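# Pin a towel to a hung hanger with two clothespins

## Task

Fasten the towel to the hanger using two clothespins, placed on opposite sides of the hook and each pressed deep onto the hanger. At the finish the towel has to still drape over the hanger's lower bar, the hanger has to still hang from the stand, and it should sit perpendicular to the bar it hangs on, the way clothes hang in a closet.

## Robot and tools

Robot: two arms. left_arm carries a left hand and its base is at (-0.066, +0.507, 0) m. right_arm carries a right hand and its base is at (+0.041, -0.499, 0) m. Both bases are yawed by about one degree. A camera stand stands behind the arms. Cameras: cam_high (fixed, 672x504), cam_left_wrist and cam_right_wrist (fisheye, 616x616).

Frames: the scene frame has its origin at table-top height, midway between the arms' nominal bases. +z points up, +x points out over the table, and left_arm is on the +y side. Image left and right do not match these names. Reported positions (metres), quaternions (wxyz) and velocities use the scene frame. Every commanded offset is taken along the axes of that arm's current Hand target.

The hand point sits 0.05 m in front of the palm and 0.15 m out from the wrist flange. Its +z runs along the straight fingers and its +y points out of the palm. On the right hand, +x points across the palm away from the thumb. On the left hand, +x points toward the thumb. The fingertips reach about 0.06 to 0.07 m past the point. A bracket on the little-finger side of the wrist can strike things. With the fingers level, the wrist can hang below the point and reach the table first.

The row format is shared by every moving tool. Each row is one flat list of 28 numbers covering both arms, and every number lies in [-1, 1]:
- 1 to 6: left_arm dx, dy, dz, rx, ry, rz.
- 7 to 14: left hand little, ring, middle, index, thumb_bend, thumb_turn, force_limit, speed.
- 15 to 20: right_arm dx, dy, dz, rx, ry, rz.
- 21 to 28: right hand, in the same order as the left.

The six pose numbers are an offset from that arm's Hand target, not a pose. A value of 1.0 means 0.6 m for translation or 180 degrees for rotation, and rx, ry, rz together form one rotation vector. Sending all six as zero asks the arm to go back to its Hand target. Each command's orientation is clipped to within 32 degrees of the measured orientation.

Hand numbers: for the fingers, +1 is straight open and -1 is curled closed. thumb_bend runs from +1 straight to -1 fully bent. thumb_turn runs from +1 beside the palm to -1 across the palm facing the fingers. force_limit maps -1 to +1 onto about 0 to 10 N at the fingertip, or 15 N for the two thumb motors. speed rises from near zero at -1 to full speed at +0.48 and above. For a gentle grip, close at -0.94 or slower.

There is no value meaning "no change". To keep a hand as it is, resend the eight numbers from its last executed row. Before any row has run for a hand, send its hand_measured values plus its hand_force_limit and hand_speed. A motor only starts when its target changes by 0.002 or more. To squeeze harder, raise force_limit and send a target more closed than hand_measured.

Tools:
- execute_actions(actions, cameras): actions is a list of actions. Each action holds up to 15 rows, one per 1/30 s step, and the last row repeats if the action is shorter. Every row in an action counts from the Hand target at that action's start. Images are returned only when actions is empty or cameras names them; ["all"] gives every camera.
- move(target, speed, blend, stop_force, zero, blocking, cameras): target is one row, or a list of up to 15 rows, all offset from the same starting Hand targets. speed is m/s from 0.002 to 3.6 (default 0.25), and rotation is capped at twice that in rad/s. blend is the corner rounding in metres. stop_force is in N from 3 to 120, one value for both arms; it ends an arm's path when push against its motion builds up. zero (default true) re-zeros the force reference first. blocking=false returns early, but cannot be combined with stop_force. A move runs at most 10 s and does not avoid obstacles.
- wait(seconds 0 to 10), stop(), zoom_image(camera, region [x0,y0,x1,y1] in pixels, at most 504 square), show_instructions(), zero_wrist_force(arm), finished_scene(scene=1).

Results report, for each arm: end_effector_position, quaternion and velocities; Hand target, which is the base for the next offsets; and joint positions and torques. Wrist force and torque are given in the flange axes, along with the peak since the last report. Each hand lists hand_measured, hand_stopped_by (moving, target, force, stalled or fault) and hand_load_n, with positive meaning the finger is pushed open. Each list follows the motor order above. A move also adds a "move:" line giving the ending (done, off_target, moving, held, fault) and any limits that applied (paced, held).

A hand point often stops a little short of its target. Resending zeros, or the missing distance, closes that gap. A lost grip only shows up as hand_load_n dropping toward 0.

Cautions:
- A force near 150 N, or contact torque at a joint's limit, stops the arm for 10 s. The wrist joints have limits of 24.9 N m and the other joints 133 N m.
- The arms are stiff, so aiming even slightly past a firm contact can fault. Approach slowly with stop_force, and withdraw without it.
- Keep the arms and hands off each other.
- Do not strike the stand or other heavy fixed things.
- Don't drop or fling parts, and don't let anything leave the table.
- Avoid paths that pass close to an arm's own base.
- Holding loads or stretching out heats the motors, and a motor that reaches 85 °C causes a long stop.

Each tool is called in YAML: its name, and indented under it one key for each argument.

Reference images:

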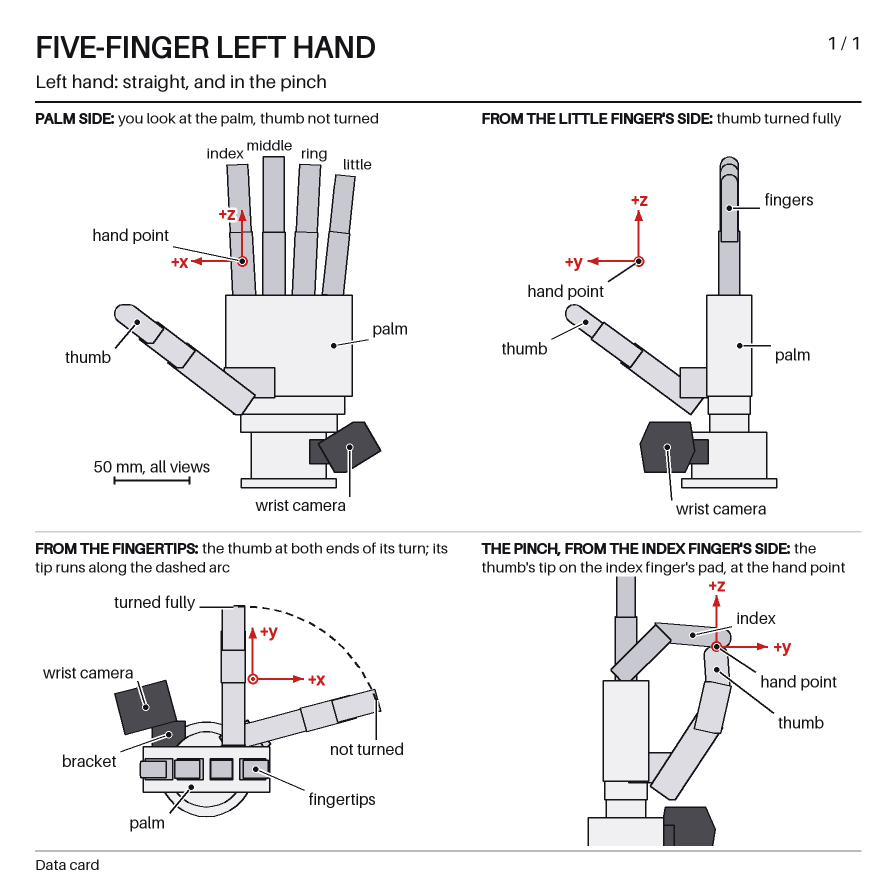

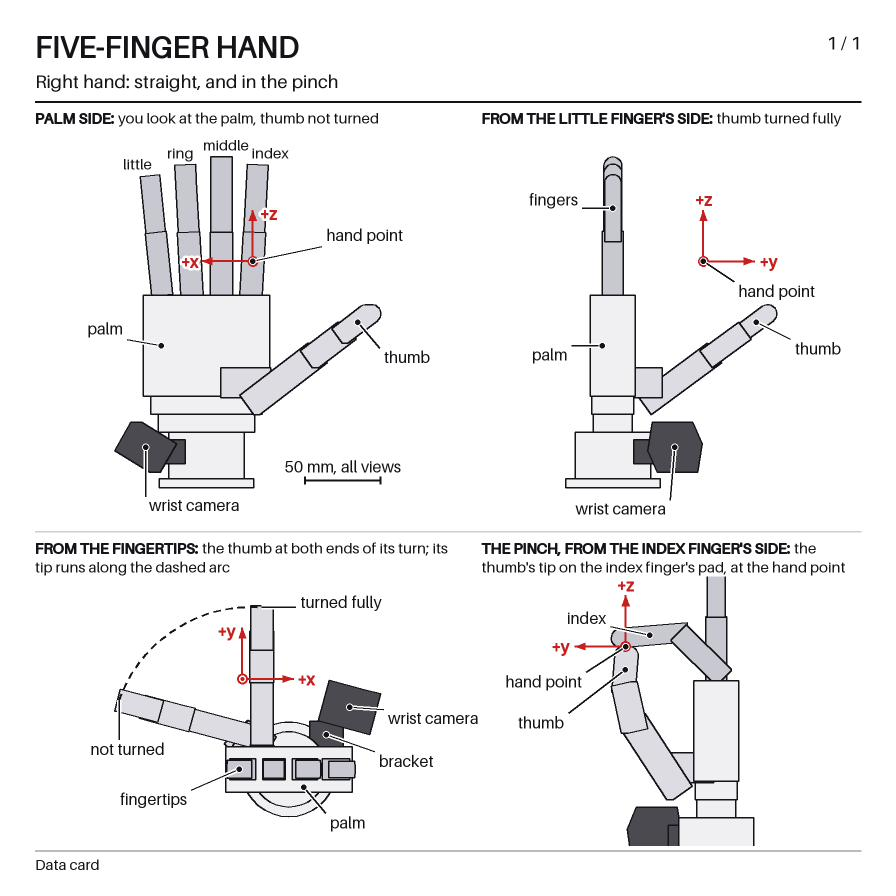

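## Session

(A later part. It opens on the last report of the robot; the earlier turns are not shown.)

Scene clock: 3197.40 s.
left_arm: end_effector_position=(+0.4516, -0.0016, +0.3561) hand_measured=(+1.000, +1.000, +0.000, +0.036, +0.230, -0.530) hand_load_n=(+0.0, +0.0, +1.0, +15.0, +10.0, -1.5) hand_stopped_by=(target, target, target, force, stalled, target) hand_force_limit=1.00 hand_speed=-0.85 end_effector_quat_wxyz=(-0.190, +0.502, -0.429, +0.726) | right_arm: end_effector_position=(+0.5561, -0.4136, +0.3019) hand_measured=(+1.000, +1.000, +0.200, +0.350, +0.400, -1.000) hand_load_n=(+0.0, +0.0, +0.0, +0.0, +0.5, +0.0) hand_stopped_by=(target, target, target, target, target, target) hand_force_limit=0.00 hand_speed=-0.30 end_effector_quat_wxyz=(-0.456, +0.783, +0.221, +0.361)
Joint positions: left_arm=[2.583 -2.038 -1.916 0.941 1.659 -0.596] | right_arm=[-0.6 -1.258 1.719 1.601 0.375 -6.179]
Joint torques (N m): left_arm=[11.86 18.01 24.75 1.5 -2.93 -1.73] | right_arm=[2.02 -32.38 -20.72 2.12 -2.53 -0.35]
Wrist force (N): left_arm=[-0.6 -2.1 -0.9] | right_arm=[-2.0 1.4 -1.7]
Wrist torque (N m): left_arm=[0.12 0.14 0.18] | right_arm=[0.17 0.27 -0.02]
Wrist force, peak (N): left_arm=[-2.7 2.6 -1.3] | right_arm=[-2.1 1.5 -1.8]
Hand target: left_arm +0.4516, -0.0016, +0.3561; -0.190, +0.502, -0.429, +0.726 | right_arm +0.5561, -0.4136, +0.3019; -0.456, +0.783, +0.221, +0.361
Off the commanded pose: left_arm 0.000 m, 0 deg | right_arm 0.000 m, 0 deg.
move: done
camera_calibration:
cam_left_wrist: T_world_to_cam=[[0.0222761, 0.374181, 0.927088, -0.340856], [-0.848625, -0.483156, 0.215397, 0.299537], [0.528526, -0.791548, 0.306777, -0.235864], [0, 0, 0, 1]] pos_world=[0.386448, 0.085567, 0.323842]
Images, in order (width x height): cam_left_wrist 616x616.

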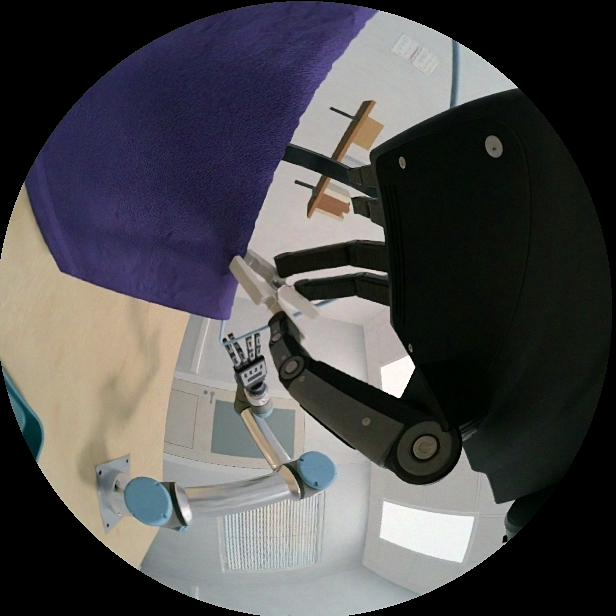

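move:
  target: [-0.0058,0.0047,0.0035,0,0,0, 1,1,0,0,0.22,-0.53,1.0,-0.85, 0,0,0,0,0,0, 1,1,0.2,0.35,0.4,-1,0,-0.3]
  speed: 0.02
  cameras: ["cam_left_wrist","cam_high"]

zoom_image:
  camera: "cam_left_wrist"
  region: [210, 240, 290, 320]

zoom_image:
  camera: "cam_high"
  region: [370, 180, 520, 300]

Scene clock: 3212.47 s.
left_arm: end_effector_position=(+0.4544, -0.0016, +0.3522) hand_measured=(+1.000, +1.000, +0.000, +0.036, +0.230, -0.530) hand_load_n=(+0.0, +0.0, +2.0, +15.0, +10.0, -2.5) hand_stopped_by=(target, target, target, force, stalled, target) hand_force_limit=1.00 hand_speed=-0.85 end_effector_quat_wxyz=(-0.190, +0.502, -0.429, +0.726) | right_arm: end_effector_position=(+0.5561, -0.4136, +0.3019) hand_measured=(+1.000, +1.000, +0.200, +0.350, +0.400, -1.000) hand_load_n=(+0.0, +0.0, +0.0, +0.0, +0.0, +0.0) hand_stopped_by=(target, target, target, target, target, target) hand_force_limit=0.00 hand_speed=-0.30 end_effector_quat_wxyz=(-0.456, +0.783, +0.221, +0.361)
Joint positions: left_arm=[2.586 -2.049 -1.912 0.947 1.655 -0.596] | right_arm=[-0.6 -1.258 1.719 1.601 0.375 -6.179]
Joint torques (N m): left_arm=[10.87 15.31 23.9 0.46 -3.32 -1.55] | right_arm=[1.65 -32.45 -21.2 2.21 -2.41 -0.51]
Wrist force (N): left_arm=[0.9 -5.3 -0.8] | right_arm=[-2.1 1.4 -1.5]
Wrist torque (N m): left_arm=[0.10 0.17 0.25] | right_arm=[0.15 0.29 -0.03]
Wrist force, peak (N): left_arm=[0.8 -5.5 -0.8] | right_arm=[-2.3 1.5 -1.6]
Hand target: left_arm +0.4545, -0.0016, +0.3521; -0.190, +0.502, -0.429, +0.726 | right_arm +0.5561, -0.4136, +0.3019; -0.456, +0.783, +0.221, +0.361
Off the commanded pose: left_arm 0.000 m, 0 deg | right_arm 0.000 m, 0 deg.
move: done
camera_calibration:
cam_left_wrist: T_world_to_cam=[[0.0221975, 0.374136, 0.927108, -0.337277], [-0.848628, -0.48319, 0.21531, 0.30287], [0.528525, -0.791549, 0.306776, -0.2362], [0, 0, 0, 1]] pos_world=[0.389348, 0.0855669, 0.319942]
Images, in order (width x height): cam_high 672x504, cam_left_wrist 616x616.

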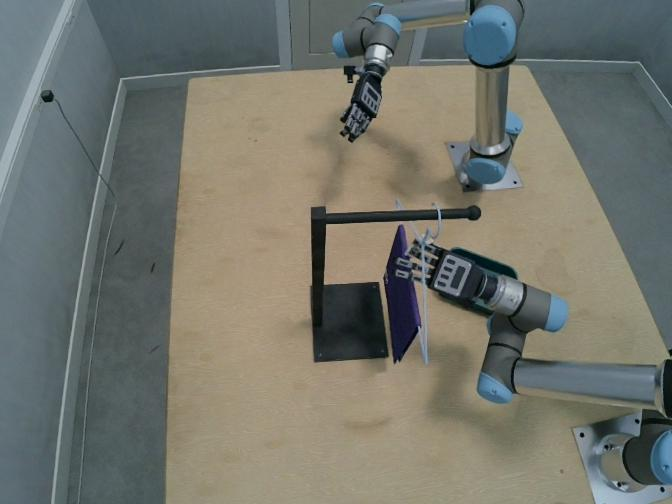

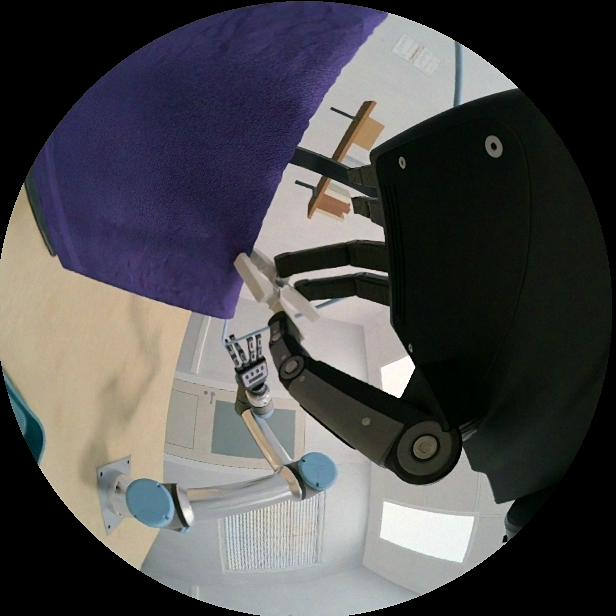

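Scaled by 6.300 from the camera's 616x616 image, which has a finer 880x880 frame.

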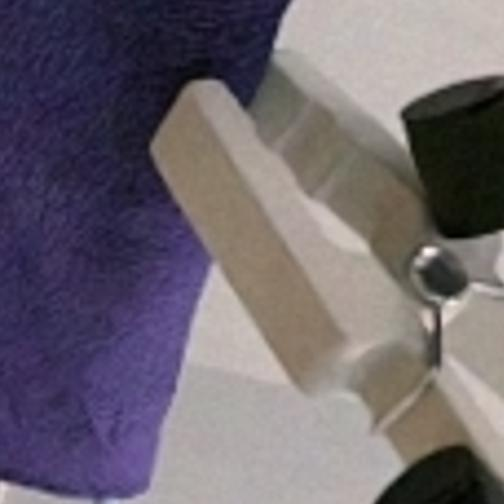

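Scaled by 3.360 from the camera's 672x504 image, which has a finer 960x720 frame.

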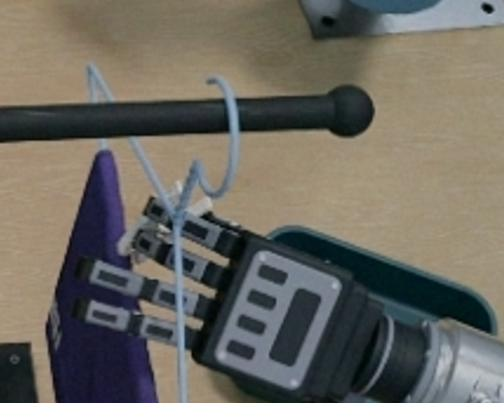

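move:
  target:
    - [0.0198,-0.0183,-0.0087,0,0,0, 1,1,0,0,0.22,-0.53,1.0,-0.85, 0,0,0,0,0,0, 1,1,0.2,0.35,0.4,-1,0,-0.3]
    - [0.0626,-0.0150,-0.1350,0,0,0, 1,1,0,0,0.22,-0.53,1.0,-0.85, 0,0,0,0,0,0, 1,1,0.2,0.35,0.4,-1,0,-0.3]
  speed: 0.04
  cameras: ["cam_left_wrist","cam_high"]

zoom_image:
  camera: "cam_left_wrist"
  region: [210, 240, 330, 360]

zoom_image:
  camera: "cam_high"
  region: [370, 180, 520, 300]

Scene clock: 3245.20 s.
left_arm: end_effector_position=(+0.3678, +0.0119, +0.3704) hand_measured=(+1.000, +1.000, +0.000, +0.036, +0.230, -0.530) hand_load_n=(+0.0, +0.0, +0.0, +15.5, +11.0, +0.0) hand_stopped_by=(target, target, target, force, stalled, target) hand_force_limit=1.00 hand_speed=-0.85 end_effector_quat_wxyz=(-0.190, +0.502, -0.429, +0.726) | right_arm: end_effector_position=(+0.5561, -0.4136, +0.3019) hand_measured=(+1.000, +1.000, +0.200, +0.350, +0.400, -1.000) hand_load_n=(+0.0, +0.0, +0.0, +0.0, +0.0, +0.5) hand_stopped_by=(target, target, target, target, target, target) hand_force_limit=0.00 hand_speed=-0.30 end_effector_quat_wxyz=(-0.456, +0.783, +0.221, +0.361)
Joint positions: left_arm=[2.499 -1.895 -2.094 0.977 1.742 -0.585] | right_arm=[-0.6 -1.258 1.719 1.601 0.375 -6.179]
Joint torques (N m): left_arm=[-14.06 40.49 2 2.61 3.15 2.3] | right_arm=[2.29 -32.3 -21.26 2.32 -2.26 -0.17]
Wrist force (N): left_arm=[-2.4 2.3 -1.0] | right_arm=[-2.1 1.4 -1.6]
Wrist torque (N m): left_arm=[0.11 0.09 -0.05] | right_arm=[0.16 0.31 -0.03]
Wrist force, peak (N): left_arm=[0.9 -5.8 -0.8] | right_arm=[-2.3 1.3 -1.7]
Hand target: left_arm +0.3677, +0.0119, +0.3704; -0.190, +0.502, -0.429, +0.726 | right_arm +0.5561, -0.4136, +0.3019; -0.456, +0.783, +0.221, +0.361
Off the commanded pose: left_arm 0.000 m, 0 deg | right_arm 0.000 m, 0 deg.
move: done
camera_calibration:
cam_left_wrist: T_world_to_cam=[[0.0222761, 0.374181, 0.927088, -0.357298], [-0.848625, -0.483156, 0.215397, 0.231865], [0.528526, -0.791548, 0.306777, -0.185275], [0, 0, 0, 1]] pos_world=[0.302648, 0.099067, 0.338142]
Images, in order (width x height): cam_high 672x504, cam_left_wrist 616x616.

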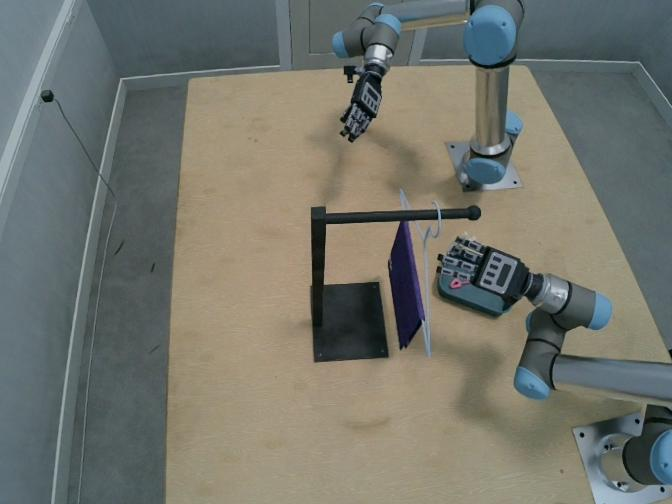

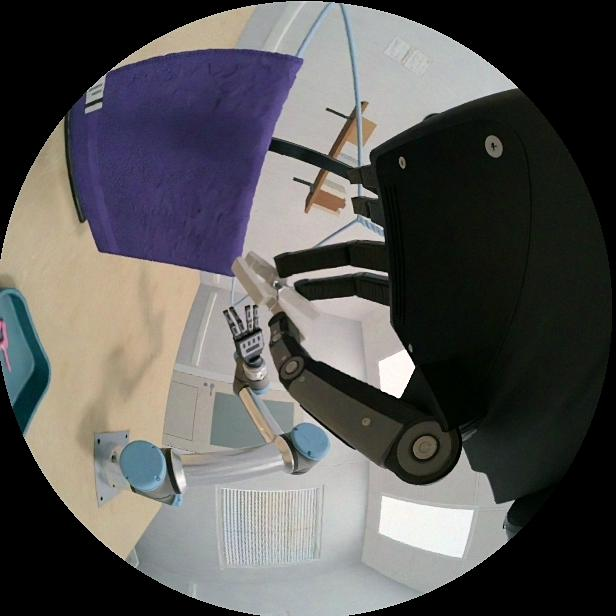

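Scaled by 4.200 from the camera's 616x616 image, which has a finer 880x880 frame.

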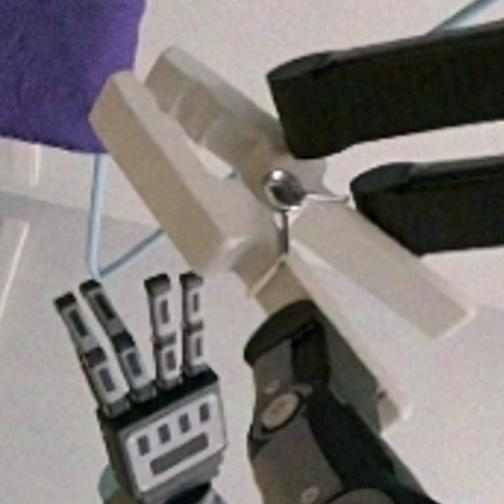

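Scaled by 3.360 from the camera's 672x504 image, which has a finer 960x720 frame.

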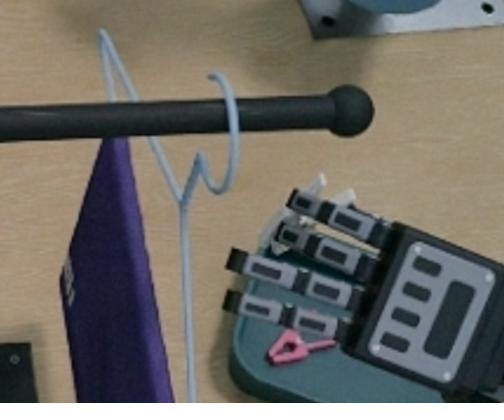

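move:
  target: [-0.0522,0.0172,-0.2023,0,0,0, 1,1,0,0,0.22,-0.53,1.0,-0.85, 0,0,0,0,0,0, 1,1,0.2,0.35,0.4,-1,0,-0.3]
  speed: 0.12
  cameras: []

move:
  target: [0,0,0,-0.0353,0.2967,0.2158, 1,1,0,0,0.22,-0.53,1.0,-0.85, 0,0,0,0,0,0, 1,1,0.2,0.35,0.4,-1,0,-0.3]
  speed: 0.15
  cameras: []

move:
  target: [0,0,0,-0.0353,0.2967,0.2157, 1,1,0,0,0.22,-0.53,1.0,-0.85, 0,0,0,0,0,0, 1,1,0.2,0.35,0.4,-1,0,-0.3]
  speed: 0.15
  cameras: ["cam_left_wrist"]

zoom_image:
  camera: "cam_left_wrist"
  region: [210, 240, 330, 360]

Scene clock: 3259.20 s.
left_arm: end_effector_position=(+0.2710, +0.0808, +0.3289) hand_measured=(+1.000, +1.000, +0.000, +0.036, +0.230, -0.530) hand_load_n=(+0.0, +0.0, +0.0, +15.5, +11.0, +0.0) hand_stopped_by=(target, target, target, force, stalled, target) hand_force_limit=1.00 hand_speed=-0.85 end_effector_quat_wxyz=(-0.190, +0.502, -0.429, +0.726) | right_arm: end_effector_position=(+0.5561, -0.4136, +0.3019) hand_measured=(+1.000, +1.000, +0.200, +0.350, +0.400, -1.000) hand_load_n=(+0.0, +0.0, +0.0, +0.0, +0.0, +0.0) hand_stopped_by=(target, target, target, target, target, target) hand_force_limit=0.00 hand_speed=-0.30 end_effector_quat_wxyz=(-0.456, +0.783, +0.221, +0.361)
Joint positions: left_arm=[2.497 -1.794 -2.434 1.216 1.744 -0.585] | right_arm=[-0.6 -1.258 1.719 1.601 0.375 -6.179]
Joint torques (N m): left_arm=[12.83 33.52 -1.77 2.43 -2.89 -0.63] | right_arm=[2.68 -32.52 -21.3 2.28 -2.4 -0.09]
Wrist force (N): left_arm=[-2.3 2.3 -1.1] | right_arm=[-2.0 1.5 -1.5]
Wrist torque (N m): left_arm=[0.11 0.07 -0.06] | right_arm=[0.17 0.28 -0.02]
Wrist force, peak (N): left_arm=[-2.5 2.4 -1.8] | right_arm=[-2.2 1.4 -1.8]
Hand target: left_arm +0.2710, +0.0808, +0.3289; -0.190, +0.502, -0.429, +0.726 | right_arm +0.5561, -0.4136, +0.3019; -0.456, +0.783, +0.221, +0.361
Off the commanded pose: left_arm 0.000 m, 0 deg | right_arm 0.000 m, 0 deg.
move: done
No camera images: "cameras" was empty.

Scene clock: 3263.57 s.
left_arm: end_effector_position=(+0.2710, +0.0808, +0.3289) hand_measured=(+1.000, +1.000, +0.000, +0.036, +0.230, -0.530) hand_load_n=(+0.0, +0.0, +0.0, +15.5, +11.0, +0.0) hand_stopped_by=(target, target, target, force, stalled, target) hand_force_limit=1.00 hand_speed=-0.85 end_effector_quat_wxyz=(-0.176, -0.027, -0.642, +0.746) | right_arm: end_effector_position=(+0.5561, -0.4136, +0.3019) hand_measured=(+1.000, +1.000, +0.200, +0.350, +0.400, -1.000) hand_load_n=(+0.0, +0.0, +0.0, +0.0, +0.0, +0.0) hand_stopped_by=(target, target, target, target, target, target) hand_force_limit=0.00 hand_speed=-0.30 end_effector_quat_wxyz=(-0.456, +0.783, +0.221, +0.361)
Joint positions: left_arm=[3.003 -1.863 -2.169 1.417 0.354 -0.224] | right_arm=[-0.6 -1.258 1.719 1.601 0.375 -6.179]
Joint torques (N m): left_arm=[11.01 10.09 25.73 -2.38 -1.44 2.09] | right_arm=[2.49 -33.04 -21.44 2.54 -2.42 -0.2]
Wrist force (N): left_arm=[-0.5 2.4 -0.9] | right_arm=[-2.1 1.5 -1.5]
Wrist torque (N m): left_arm=[0.09 -0.04 -0.02] | right_arm=[0.17 0.29 -0.02]
Wrist force, peak (N): left_arm=[-2.3 2.5 -1.1] | right_arm=[-2.2 1.5 -1.7]
Hand target: left_arm +0.2710, +0.0808, +0.3289; -0.176, -0.027, -0.642, +0.746 | right_arm +0.5561, -0.4136, +0.3019; -0.456, +0.783, +0.221, +0.361
Off the commanded pose: left_arm 0.000 m, 0 deg | right_arm 0.000 m, 0 deg.
move: done
No camera images: "cameras" was empty.

Scene clock: 3267.90 s.
left_arm: end_effector_position=(+0.2710, +0.0808, +0.3289) hand_measured=(+1.000, +1.000, +0.000, +0.036, +0.230, -0.530) hand_load_n=(+0.0, +0.0, +0.0, +15.5, +11.0, +0.5) hand_stopped_by=(target, target, target, force, stalled, target) hand_force_limit=1.00 hand_speed=-0.85 end_effector_quat_wxyz=(+0.105, +0.547, +0.646, -0.522) | right_arm: end_effector_position=(+0.5561, -0.4136, +0.3019) hand_measured=(+1.000, +1.000, +0.200, +0.350, +0.400, -1.000) hand_load_n=(-0.5, +0.0, +0.0, +0.0, +0.0, +0.5) hand_stopped_by=(target, target, target, target, target, target) hand_force_limit=0.00 hand_speed=-0.30 end_effector_quat_wxyz=(-0.456, +0.783, +0.221, +0.361)
Joint positions: left_arm=[2.88 -1.968 -1.455 1.358 -0.514 -0.114] | right_arm=[-0.6 -1.258 1.719 1.601 0.375 -6.179]
Joint torques (N m): left_arm=[-13.06 19.85 28.61 -4.15 -1.97 2.49] | right_arm=[2.63 -32.48 -21.97 2.2 -2.45 -0.27]
Wrist force (N): left_arm=[0.4 1.7 0.3] | right_arm=[-1.9 1.4 -1.5]
Wrist torque (N m): left_arm=[0.06 -0.05 0.00] | right_arm=[0.16 0.26 -0.01]
Wrist force, peak (N): left_arm=[-0.6 2.6 -1.0] | right_arm=[-2.0 1.6 -1.9]
Hand target: left_arm +0.2710, +0.0808, +0.3289; +0.105, +0.547, +0.646, -0.522 | right_arm +0.5561, -0.4136, +0.3019; -0.456, +0.783, +0.221, +0.361
Off the commanded pose: left_arm 0.000 m, 0 deg | right_arm 0.000 m, 0 deg.
move: done
camera_calibration:
cam_left_wrist: T_world_to_cam=[[-0.874406, 0.308487, 0.3745, 0.0876039], [0.100143, 0.869981, -0.482809, 0.0552172], [-0.474749, -0.384667, -0.791609, 0.533364], [0, 0, 0, 1]] pos_world=[0.324286, 0.130105, 0.416068]
Images, in order (width x height): cam_left_wrist 616x616.

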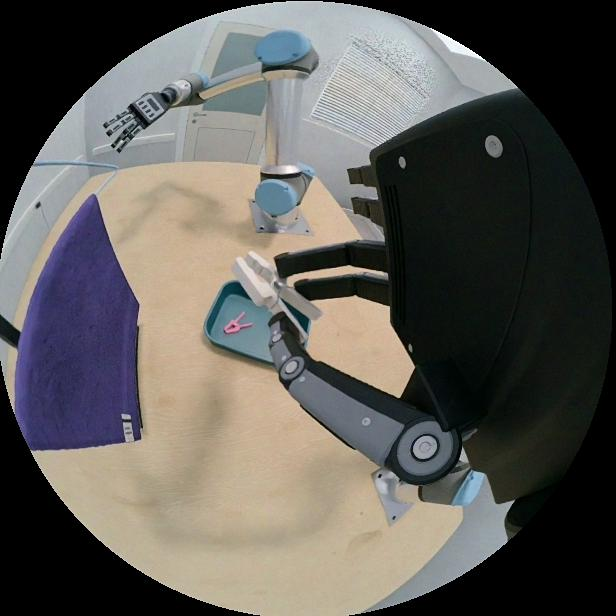

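Scaled by 4.200 from the camera's 616x616 image, which has a finer 880x880 frame.

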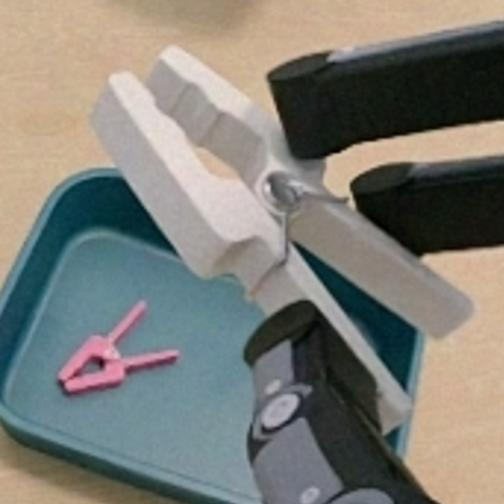

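move:
  target: [0.4325,0.0050,0.2865,0,0,0, 1,1,0,0,0.22,-0.53,1.0,-0.85, 0,0,0,0,0,0, 1,1,0.2,0.35,0.4,-1,0,-0.3]
  speed: 0.12
  cameras: []

move:
  target: [0.0624,0.0492,0.0385,0,0,0, 1,1,0,0,0.22,-0.53,1.0,-0.85, 0,0,0,0,0,0, 1,1,0.2,0.35,0.4,-1,0,-0.3]
  speed: 0.02
  stop_force: 3
  cameras: ["cam_left_wrist"]

zoom_image:
  camera: "cam_left_wrist"
  region: [210, 240, 330, 360]

Scene clock: 3280.93 s.
left_arm: end_effector_position=(+0.1003, +0.0997, +0.0693) hand_measured=(+1.000, +1.000, +0.000, +0.036, +0.230, -0.530) hand_load_n=(+0.0, +0.0, +0.0, +15.5, +11.0, +0.5) hand_stopped_by=(target, target, target, force, stalled, target) hand_force_limit=1.00 hand_speed=-0.85 end_effector_quat_wxyz=(+0.105, +0.547, +0.646, -0.522) | right_arm: end_effector_position=(+0.5561, -0.4136, +0.3019) hand_measured=(+1.000, +1.000, +0.200, +0.350, +0.400, -1.000) hand_load_n=(+0.0, +0.0, +0.0, +0.0, +0.0, +0.0) hand_stopped_by=(target, target, target, target, target, target) hand_force_limit=0.00 hand_speed=-0.30 end_effector_quat_wxyz=(-0.456, +0.783, +0.221, +0.361)
Joint positions: left_arm=[2.801 -2.05 -2.151 2.267 -0.482 -0.264] | right_arm=[-0.6 -1.258 1.719 1.601 0.375 -6.179]
Joint torques (N m): left_arm=[-12.67 13.99 -5.26 -1.2 4.31 -1.88] | right_arm=[2.99 -33.04 -21.71 2.29 -2.43 -0.12]
Wrist force (N): left_arm=[0.4 1.7 0.2] | right_arm=[-1.9 1.4 -1.4]
Wrist torque (N m): left_arm=[0.08 -0.05 0.16] | right_arm=[0.15 0.25 -0.01]
Wrist force, peak (N): left_arm=[1.1 1.6 0.7] | right_arm=[-2.2 1.6 -1.6]
Hand target: left_arm +0.1002, +0.0997, +0.0693; +0.105, +0.547, +0.646, -0.522 | right_arm +0.5561, -0.4136, +0.3019; -0.456, +0.783, +0.221, +0.361
Off the commanded pose: left_arm 0.000 m, 0 deg | right_arm 0.000 m, 0 deg.
move: done
No camera images: "cameras" was empty.

Scene clock: 3284.47 s.
left_arm: end_effector_position=(+0.1001, +0.0996, +0.0190) hand_measured=(+1.000, +1.000, +0.000, +0.036, +0.230, -0.530) hand_load_n=(+0.0, +0.0, +0.0, +14.5, +10.5, +0.5) hand_stopped_by=(target, target, target, force, stalled, target) hand_force_limit=1.00 hand_speed=-0.85 end_effector_quat_wxyz=(+0.105, +0.547, +0.646, -0.522) | right_arm: end_effector_position=(+0.5561, -0.4136, +0.3019) hand_measured=(+1.000, +1.000, +0.200, +0.350, +0.400, -1.000) hand_load_n=(+0.0, +0.0, +0.0, +0.0, +0.0, +0.5) hand_stopped_by=(target, target, target, target, target, target) hand_force_limit=0.00 hand_speed=-0.30 end_effector_quat_wxyz=(-0.456, +0.783, +0.221, +0.361)
Joint positions: left_arm=[2.801 -2.178 -2.155 2.399 -0.481 -0.265] | right_arm=[-0.6 -1.258 1.719 1.601 0.375 -6.179]
Joint torques (N m): left_arm=[-11.56 42.97 -6.1 -4.19 -1.58 -1.38] | right_arm=[3.59 -31.96 -22.2 2.32 -2.33 -0.08]
Wrist force (N): left_arm=[-0.1 1.3 -0.1] | right_arm=[-2.0 1.2 -1.5]
Wrist torque (N m): left_arm=[0.08 -0.07 0.17] | right_arm=[0.13 0.27 -0.02]
Wrist force, peak (N): left_arm=[-4.8 -4.5 -4.6] | right_arm=[-2.1 1.4 -1.8]
Hand target: left_arm +0.1001, +0.0996, +0.0190; +0.105, +0.547, +0.646, -0.522 (not the last commanded pose) | right_arm +0.5561, -0.4136, +0.3019; -0.456, +0.783, +0.221, +0.361
Off the commanded pose: left_arm 0.003 m, 0 deg | right_arm 0.000 m, 0 deg.
move: contact (left_arm)
camera_calibration:
cam_left_wrist: T_world_to_cam=[[-0.874437, 0.30857, 0.374359, 0.0484344], [0.100333, 0.869995, -0.482744, -0.0936843], [-0.474651, -0.384569, -0.791716, 0.214124], [0, 0, 0, 1]] pos_world=[0.153387, 0.148905, 0.106168]
Images, in order (width x height): cam_left_wrist 616x616.

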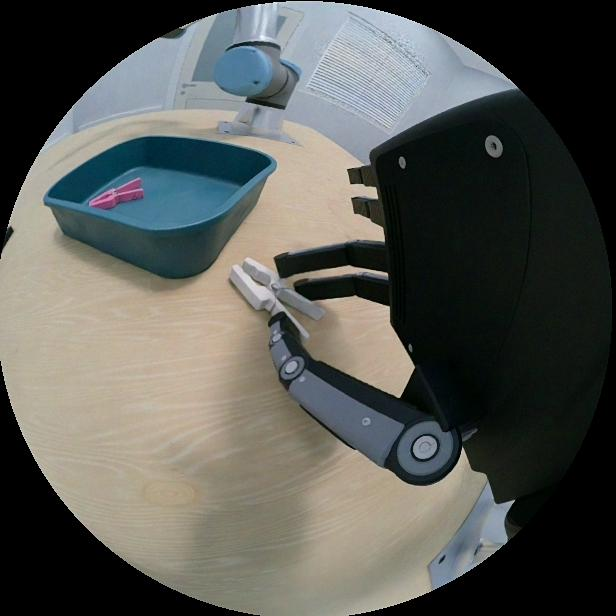

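Scaled by 4.200 from the camera's 616x616 image, which has a finer 880x880 frame.

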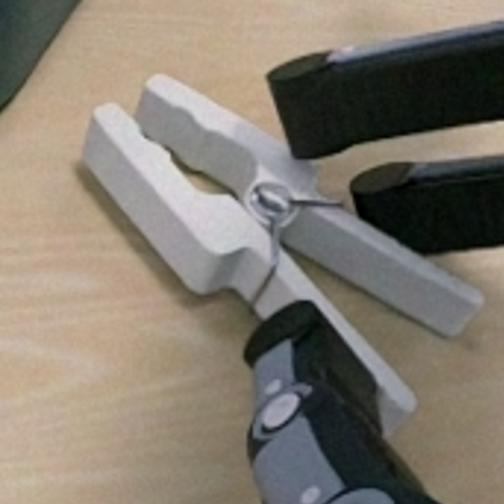

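move:
  target:
    - [0,0,0,0,0,0, 1,1,0,0.12,0.3,-0.53,0,-0.8, 0,0,0,0,0,0, 1,1,0.2,0.35,0.4,-1,0,-0.3]
    - [0,0,0,0,0,0, 1,1,0,0.14,0.48,-0.53,0,-0.7, 0,0,0,0,0,0, 1,1,0.2,0.35,0.4,-1,0,-0.3]
    - [-0.0118,-0.0093,-0.0073,0,0,0, 1,1,0,0.14,0.48,-0.53,0,-0.7, 0,0,0,0,0,0, 1,1,0.2,0.35,0.4,-1,0,-0.3]
  speed: 0.02
  cameras: ["cam_left_wrist"]

zoom_image:
  camera: "cam_left_wrist"
  region: [200, 240, 320, 360]

Scene clock: 3292.20 s.
left_arm: end_effector_position=(+0.1001, +0.0996, +0.0289) hand_measured=(+1.000, +1.000, +0.000, +0.140, +0.480, -0.530) hand_load_n=(+0.0, +0.0, +0.0, +0.0, +0.0, +0.5) hand_stopped_by=(target, target, target, target, target, target) hand_force_limit=0.00 hand_speed=-0.70 end_effector_quat_wxyz=(+0.105, +0.547, +0.646, -0.522) | right_arm: end_effector_position=(+0.5561, -0.4136, +0.3019) hand_measured=(+1.000, +1.000, +0.200, +0.350, +0.400, -1.000) hand_load_n=(+0.0, +0.0, +0.0, +0.0, +0.0, +0.0) hand_stopped_by=(target, target, target, target, target, target) hand_force_limit=0.00 hand_speed=-0.30 end_effector_quat_wxyz=(-0.456, +0.783, +0.221, +0.361)
Joint positions: left_arm=[2.801 -2.152 -2.155 2.374 -0.481 -0.265] | right_arm=[-0.6 -1.258 1.719 1.601 0.375 -6.179]
Joint torques (N m): left_arm=[10.58 43.79 -5.75 -4.43 -1.43 2.05] | right_arm=[3.32 -33.47 -22.8 2.39 -2.34 -0.13]
Wrist force (N): left_arm=[0.1 1.6 0.3] | right_arm=[-2.0 1.4 -1.5]
Wrist torque (N m): left_arm=[0.05 -0.01 0.16] | right_arm=[0.15 0.28 -0.02]
Wrist force, peak (N): left_arm=[-4.5 -1.6 -4.3] | right_arm=[-2.2 1.4 -1.7]
Hand target: left_arm +0.1001, +0.0996, +0.0290; +0.105, +0.547, +0.646, -0.522 | right_arm +0.5561, -0.4136, +0.3019; -0.456, +0.783, +0.221, +0.361
Off the commanded pose: left_arm 0.000 m, 0 deg | right_arm 0.000 m, 0 deg.
move: done
camera_calibration:
cam_left_wrist: T_world_to_cam=[[-0.874404, 0.308528, 0.374471, 0.0447159], [0.100251, 0.870018, -0.48272, -0.0888991], [-0.474729, -0.384551, -0.791677, 0.221967], [0, 0, 0, 1]] pos_world=[0.153386, 0.148905, 0.116068]
Images, in order (width x height): cam_left_wrist 616x616.

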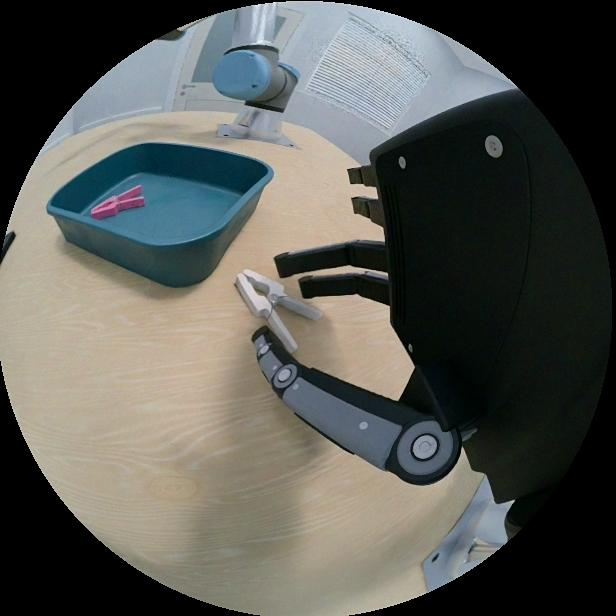

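Scaled by 4.200 from the camera's 616x616 image, which has a finer 880x880 frame.

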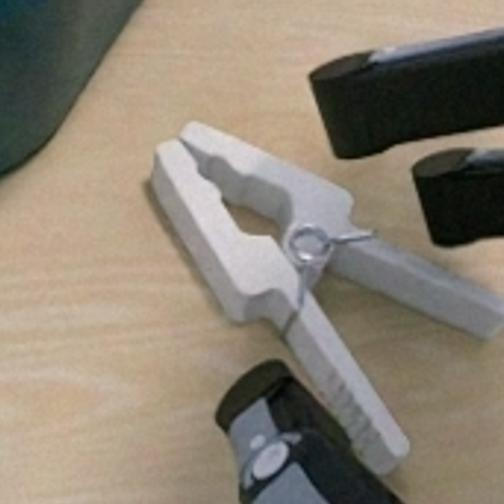

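move:
  target: [0.0085,-0.0112,0.0005,-0.0118,-0.0093,-0.0073, 1,1,0,0.14,0.5,-0.53,-0.3,0, 0,0,0,0,0,0, 1,1,0.2,0.35,0.4,-1,0,-0.3]
  speed: 0.03
  cameras: ["cam_left_wrist"]

zoom_image:
  camera: "cam_left_wrist"
  region: [210, 240, 330, 360]

Scene clock: 3308.97 s.
left_arm: end_effector_position=(+0.0926, +0.1034, +0.0290) hand_measured=(+1.000, +1.000, +0.000, +0.140, +0.500, -0.530) hand_load_n=(+0.0, +0.0, +0.0, +0.0, +0.0, +0.0) hand_stopped_by=(target, target, target, target, target, target) hand_force_limit=-0.30 hand_speed=0.00 end_effector_quat_wxyz=(+0.119, +0.530, +0.660, -0.519) | right_arm: end_effector_position=(+0.5561, -0.4136, +0.3019) hand_measured=(+1.000, +1.000, +0.200, +0.350, +0.400, -1.000) hand_load_n=(+0.0, +0.0, +0.0, +0.0, +0.0, +0.5) hand_stopped_by=(target, target, target, target, target, target) hand_force_limit=0.00 hand_speed=-0.30 end_effector_quat_wxyz=(-0.456, +0.783, +0.221, +0.361)
Joint positions: left_arm=[2.806 -2.111 -2.202 2.467 -0.467 -0.364] | right_arm=[-0.6 -1.258 1.719 1.601 0.375 -6.179]
Joint torques (N m): left_arm=[8.68 40.53 -7.46 -1.29 4.39 -1.63] | right_arm=[2.95 -32.92 -21.76 2.48 -2.46 -0.09]
Wrist force (N): left_arm=[0.3 1.7 0.0] | right_arm=[-1.9 1.5 -1.5]
Wrist torque (N m): left_arm=[0.09 -0.06 0.17] | right_arm=[0.16 0.27 -0.01]
Wrist force, peak (N): left_arm=[0.3 1.9 0.0] | right_arm=[-2.2 1.6 -1.6]
Hand target: left_arm +0.0926, +0.1034, +0.0290; +0.119, +0.530, +0.660, -0.519 | right_arm +0.5561, -0.4136, +0.3019; -0.456, +0.783, +0.221, +0.361
Off the commanded pose: left_arm 0.000 m, 0 deg | right_arm 0.000 m, 0 deg.
move: done
camera_calibration:
cam_left_wrist: T_world_to_cam=[[-0.889277, 0.262274, 0.374699, 0.0431167], [0.0544847, 0.874162, -0.482569, -0.0875834], [-0.454112, -0.408722, -0.791662, 0.220535], [0, 0, 0, 1]] pos_world=[0.143262, 0.155391, 0.116168]
Images, in order (width x height): cam_left_wrist 616x616.

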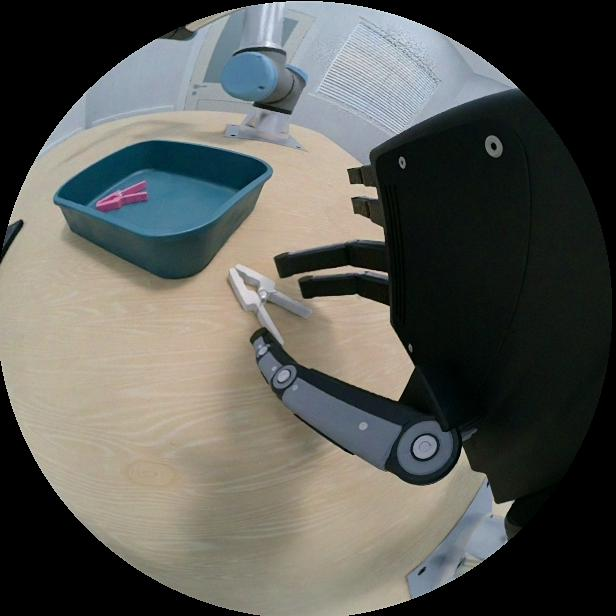

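Scaled by 4.200 from the camera's 616x616 image, which has a finer 880x880 frame.

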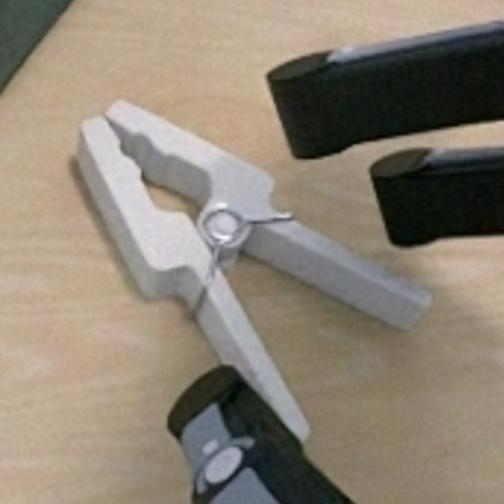

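move:
  target: [0.0115,0.0062,0.0110,0,0,0, 1,1,0,0.14,0.5,-0.53,-0.3,0, 0,0,0,0,0,0, 1,1,0.2,0.35,0.4,-1,0,-0.3]
  speed: 0.015
  stop_force: 3
  cameras: ["cam_left_wrist"]

zoom_image:
  camera: "cam_left_wrist"
  region: [210, 240, 330, 360]

Scene clock: 3324.17 s.
left_arm: end_effector_position=(+0.0902, +0.1017, +0.0194) hand_measured=(+1.000, +1.000, +0.000, +0.140, +0.500, -0.530) hand_load_n=(+0.5, +0.0, +0.0, -0.5, +0.0, -1.0) hand_stopped_by=(target, target, target, target, target, target) hand_force_limit=-0.30 hand_speed=0.00 end_effector_quat_wxyz=(+0.118, +0.530, +0.660, -0.519) | right_arm: end_effector_position=(+0.5561, -0.4136, +0.3019) hand_measured=(+1.000, +1.000, +0.200, +0.350, +0.400, -1.000) hand_load_n=(+0.0, +0.0, +0.0, +0.0, +0.0, +0.0) hand_stopped_by=(target, target, target, target, target, target) hand_force_limit=0.00 hand_speed=-0.30 end_effector_quat_wxyz=(-0.456, +0.783, +0.221, +0.361)
Joint positions: left_arm=[2.797 -2.132 -2.202 2.505 -0.464 -0.382] | right_arm=[-0.6 -1.258 1.719 1.601 0.375 -6.179]
Joint torques (N m): left_arm=[-3.73 34.37 -6.02 -3.94 3.3 1.57] | right_arm=[3.27 -33.06 -21.81 2.17 -2.6 -0.13]
Wrist force (N): left_arm=[-1.3 0.0 -2.6] | right_arm=[-2.0 1.5 -1.4]
Wrist torque (N m): left_arm=[-0.04 -0.05 0.20] | right_arm=[0.16 0.28 -0.02]
Wrist force, peak (N): left_arm=[-1.3 -0.2 -2.9] | right_arm=[-2.3 1.6 -1.5]
Hand target: left_arm +0.0902, +0.1017, +0.0194; +0.119, +0.530, +0.660, -0.519 | right_arm +0.5561, -0.4136, +0.3019; -0.456, +0.783, +0.221, +0.361
Off the commanded pose: left_arm 0.000 m, 0 deg | right_arm 0.000 m, 0 deg.
move: contact (left_arm)
camera_calibration:
cam_left_wrist: T_world_to_cam=[[-0.889224, 0.262249, 0.374841, 0.045006], [0.0543815, 0.874162, -0.482579, -0.0905838], [-0.454228, -0.408737, -0.791588, 0.21116], [0, 0, 0, 1]] pos_world=[0.140861, 0.153691, 0.106568]
Images, in order (width x height): cam_left_wrist 616x616.

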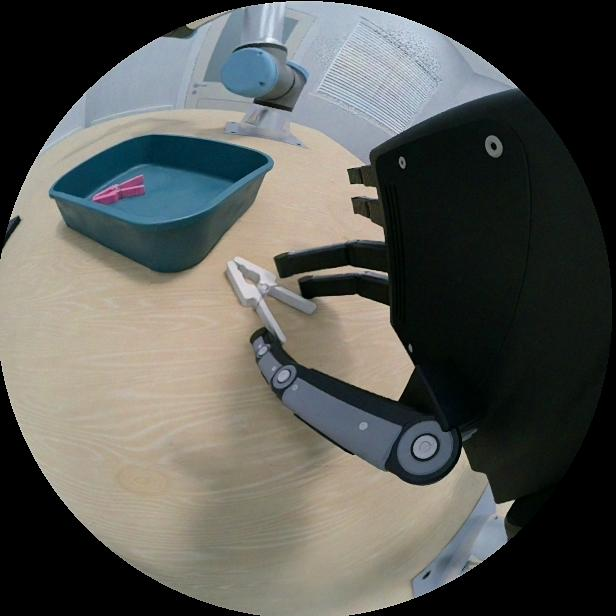

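Scaled by 4.200 from the camera's 616x616 image, which has a finer 880x880 frame.

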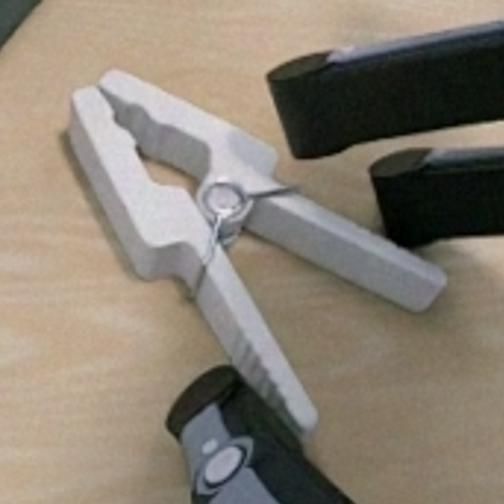

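move:
  target:
    - [-0.0006,-0.0005,-0.0004,0,0,0, 1,1,0,0.14,0.42,-0.53,-0.5,-0.5, 0,0,0,0,0,0, 1,1,0.2,0.35,0.4,-1,0,-0.3]
    - [-0.0006,-0.0005,-0.0004,0,0,0, 1,1,0,0.0,0.42,-0.53,-0.5,-0.7, 0,0,0,0,0,0, 1,1,0.2,0.35,0.4,-1,0,-0.3]
  speed: 0.015
  cameras: ["cam_left_wrist"]

zoom_image:
  camera: "cam_left_wrist"
  region: [210, 240, 330, 360]

Scene clock: 3330.43 s.
left_arm: end_effector_position=(+0.0902, +0.1017, +0.0199) hand_measured=(+1.000, +1.000, +0.000, +0.088, +0.422, -0.530) hand_load_n=(+0.0, +0.0, +0.0, +5.0, +4.5, -0.5) hand_stopped_by=(target, target, target, force, target, target) hand_force_limit=-0.50 hand_speed=-0.70 end_effector_quat_wxyz=(+0.119, +0.530, +0.660, -0.519) | right_arm: end_effector_position=(+0.5561, -0.4136, +0.3019) hand_measured=(+1.000, +1.000, +0.200, +0.350, +0.400, -1.000) hand_load_n=(+0.0, +0.0, +0.0, +0.0, +0.0, +0.0) hand_stopped_by=(target, target, target, target, target, target) hand_force_limit=0.00 hand_speed=-0.30 end_effector_quat_wxyz=(-0.456, +0.783, +0.221, +0.361)
Joint positions: left_arm=[2.798 -2.131 -2.202 2.504 -0.464 -0.382] | right_arm=[-0.6 -1.258 1.719 1.601 0.375 -6.179]
Joint torques (N m): left_arm=[10.42 41.63 -8.03 -4.07 -1.25 1.99] | right_arm=[3.05 -33.05 -21.69 2.47 -2.38 -0.17]
Wrist force (N): left_arm=[-0.2 1.1 -0.1] | right_arm=[-1.9 1.4 -1.7]
Wrist torque (N m): left_arm=[0.02 -0.05 0.19] | right_arm=[0.16 0.27 -0.02]
Wrist force, peak (N): left_arm=[-1.3 0.0 -2.6] | right_arm=[-2.1 1.5 -1.7]
Hand target: left_arm +0.0902, +0.1017, +0.0199; +0.119, +0.530, +0.660, -0.519 | right_arm +0.5561, -0.4136, +0.3019; -0.456, +0.783, +0.221, +0.361
Off the commanded pose: left_arm 0.000 m, 0 deg | right_arm 0.000 m, 0 deg.
move: done
camera_calibration:
cam_left_wrist: T_world_to_cam=[[-0.889289, 0.262264, 0.374678, 0.0449062], [0.0544456, 0.874126, -0.482638, -0.0904322], [-0.454094, -0.408805, -0.791629, 0.211639], [0, 0, 0, 1]] pos_world=[0.140962, 0.153791, 0.107068]
Images, in order (width x height): cam_left_wrist 616x616.

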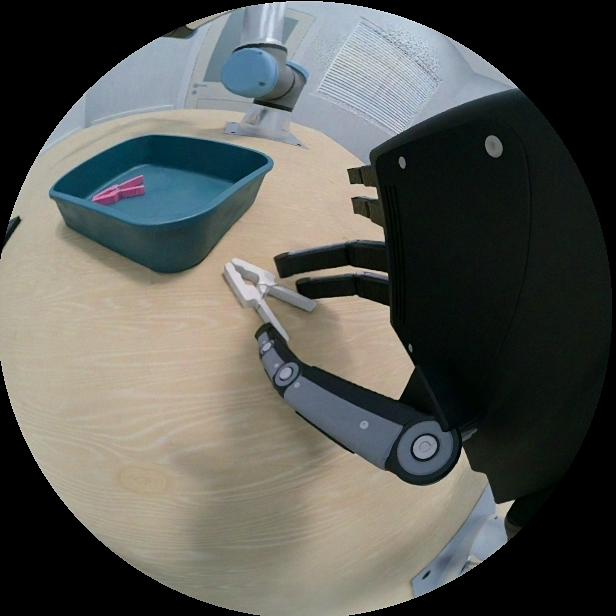

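Scaled by 4.200 from the camera's 616x616 image, which has a finer 880x880 frame.

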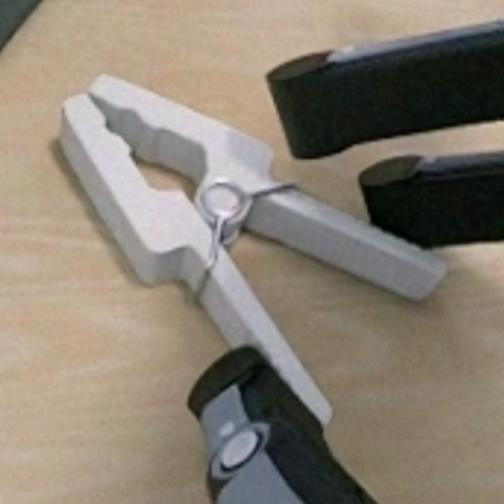

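move:
  target:
    - [0,0,0,0,0,0, 1,1,0,-0.02,0.42,-0.53,0.2,-0.8, 0,0,0,0,0,0, 1,1,0.2,0.35,0.4,-1,0,-0.3]
    - [0,0,0,0,0,0, 1,1,0,-0.02,0.32,-0.53,0.6,-0.85, 0,0,0,0,0,0, 1,1,0.2,0.35,0.4,-1,0,-0.3]
  speed: 0.015
  cameras: ["cam_left_wrist"]

zoom_image:
  camera: "cam_left_wrist"
  region: [210, 240, 330, 360]

Scene clock: 3336.00 s.
left_arm: end_effector_position=(+0.0902, +0.1017, +0.0199) hand_measured=(+1.000, +1.000, +0.000, +0.074, +0.328, -0.530) hand_load_n=(+0.0, +0.0, +0.0, +10.0, +8.5, +0.0) hand_stopped_by=(target, target, target, force, target, target) hand_force_limit=0.60 hand_speed=-0.85 end_effector_quat_wxyz=(+0.119, +0.530, +0.660, -0.519) | right_arm: end_effector_position=(+0.5561, -0.4136, +0.3019) hand_measured=(+1.000, +1.000, +0.200, +0.350, +0.400, -1.000) hand_load_n=(+0.0, +0.0, +0.0, +0.0, +0.0, +0.0) hand_stopped_by=(target, target, target, target, target, target) hand_force_limit=0.00 hand_speed=-0.30 end_effector_quat_wxyz=(-0.456, +0.783, +0.221, +0.361)
Joint positions: left_arm=[2.798 -2.131 -2.202 2.504 -0.464 -0.382] | right_arm=[-0.6 -1.258 1.719 1.601 0.375 -6.179]
Joint torques (N m): left_arm=[10.45 37.55 -7.79 -1.87 -1.44 2.32] | right_arm=[3.39 -32.7 -21.32 2.52 -2.49 -0.05]
Wrist force (N): left_arm=[0.4 1.6 0.2] | right_arm=[-2.0 1.3 -1.7]
Wrist torque (N m): left_arm=[0.07 -0.05 0.18] | right_arm=[0.15 0.28 -0.02]
Wrist force, peak (N): left_arm=[0.4 1.7 0.3] | right_arm=[-2.2 1.4 -1.6]
Hand target: left_arm +0.0902, +0.1017, +0.0199; +0.119, +0.530, +0.660, -0.519 | right_arm +0.5561, -0.4136, +0.3019; -0.456, +0.783, +0.221, +0.361
Off the commanded pose: left_arm 0.000 m, 0 deg | right_arm 0.000 m, 0 deg.
move: done
camera_calibration:
cam_left_wrist: T_world_to_cam=[[-0.889289, 0.262264, 0.374678, 0.0449062], [0.0544456, 0.874126, -0.482638, -0.0904322], [-0.454094, -0.408805, -0.791629, 0.211639], [0, 0, 0, 1]] pos_world=[0.140962, 0.153791, 0.107068]
Images, in order (width x height): cam_left_wrist 616x616.

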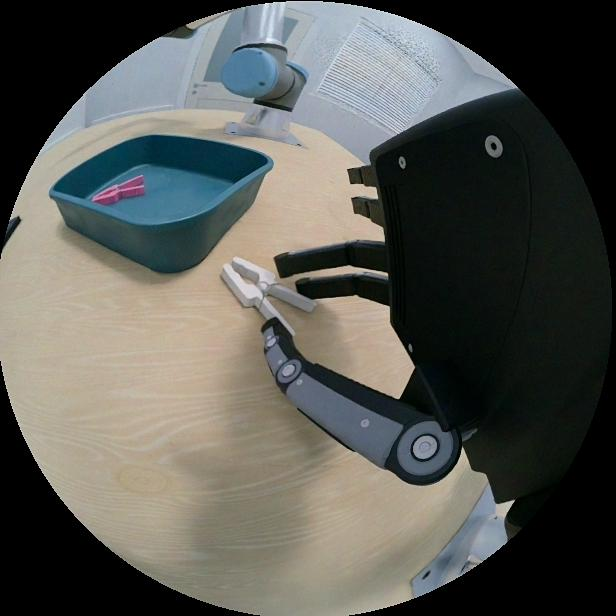

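Scaled by 4.200 from the camera's 616x616 image, which has a finer 880x880 frame.

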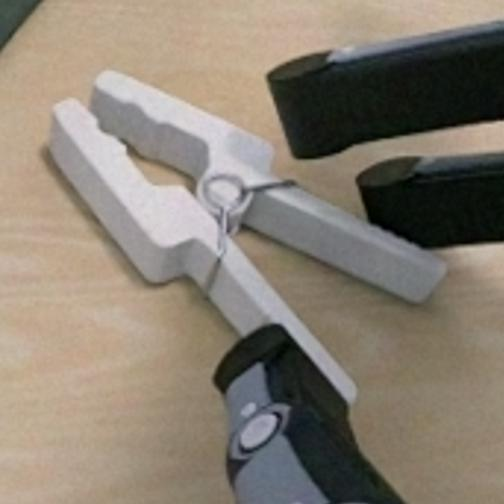

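move:
  target: [0,0,0,0,0,0,1,1,0,-0.02,0.26,-0.53,0.9,-0.85,0,0,0,0,0,0,1,1,0.2,0.35,0.4,-1,0,-0.3]
  cameras: ["cam_left_wrist"]

Scene clock: 3360.77 s.
left_arm: end_effector_position=(+0.0902, +0.1017, +0.0199) hand_measured=(+1.000, +1.000, +0.000, +0.074, +0.266, -0.530) hand_load_n=(+0.0, +0.0, +0.0, +11.0, +8.5, +0.0) hand_stopped_by=(target, target, target, force, target, target) hand_force_limit=0.90 hand_speed=-0.85 end_effector_quat_wxyz=(+0.119, +0.530, +0.660, -0.519) | right_arm: end_effector_position=(+0.5561, -0.4136, +0.3019) hand_measured=(+1.000, +1.000, +0.200, +0.350, +0.400, -1.000) hand_load_n=(+0.0, +0.0, +0.0, +0.0, +0.0, +0.0) hand_stopped_by=(target, target, target, target, target, target) hand_force_limit=0.00 hand_speed=-0.30 end_effector_quat_wxyz=(-0.456, +0.783, +0.221, +0.361)
Joint positions: left_arm=[2.798 -2.131 -2.202 2.504 -0.464 -0.382] | right_arm=[-0.6 -1.258 1.719 1.601 0.375 -6.179]
Joint torques (N m): left_arm=[11.42 35.01 -7.24 -1.75 -1.01 1.62] | right_arm=[3.9 -32.7 -23.04 2.12 -2.58 -0.15]
Wrist force (N): left_arm=[0.4 1.8 0.1] | right_arm=[-1.9 1.4 -1.4]
Wrist torque (N m): left_arm=[0.10 -0.05 0.16] | right_arm=[0.15 0.26 -0.02]
Wrist force, peak (N): left_arm=[0.4 2.0 0.2] | right_arm=[-2.3 1.4 -1.6]
Hand target: left_arm +0.0902, +0.1017, +0.0199; +0.119, +0.530, +0.660, -0.519 | right_arm +0.5561, -0.4136, +0.3019; -0.456, +0.783, +0.221, +0.361
Off the commanded pose: left_arm 0.000 m, 0 deg | right_arm 0.000 m, 0 deg.
move: done
camera_calibration:
cam_left_wrist: T_world_to_cam=[[-0.889289, 0.262264, 0.374678, 0.0449062], [0.0544456, 0.874126, -0.482638, -0.0904322], [-0.454094, -0.408805, -0.791629, 0.211639], [0, 0, 0, 1]] pos_world=[0.140962, 0.153791, 0.107068]
Images, in order (width x height): cam_left_wrist 616x616.

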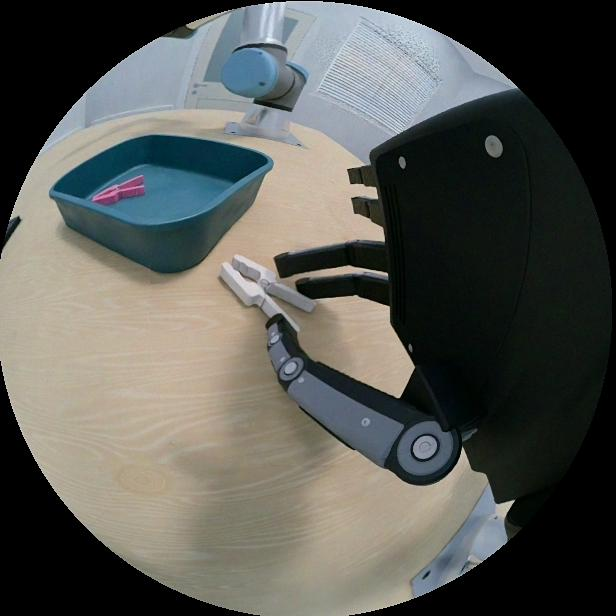

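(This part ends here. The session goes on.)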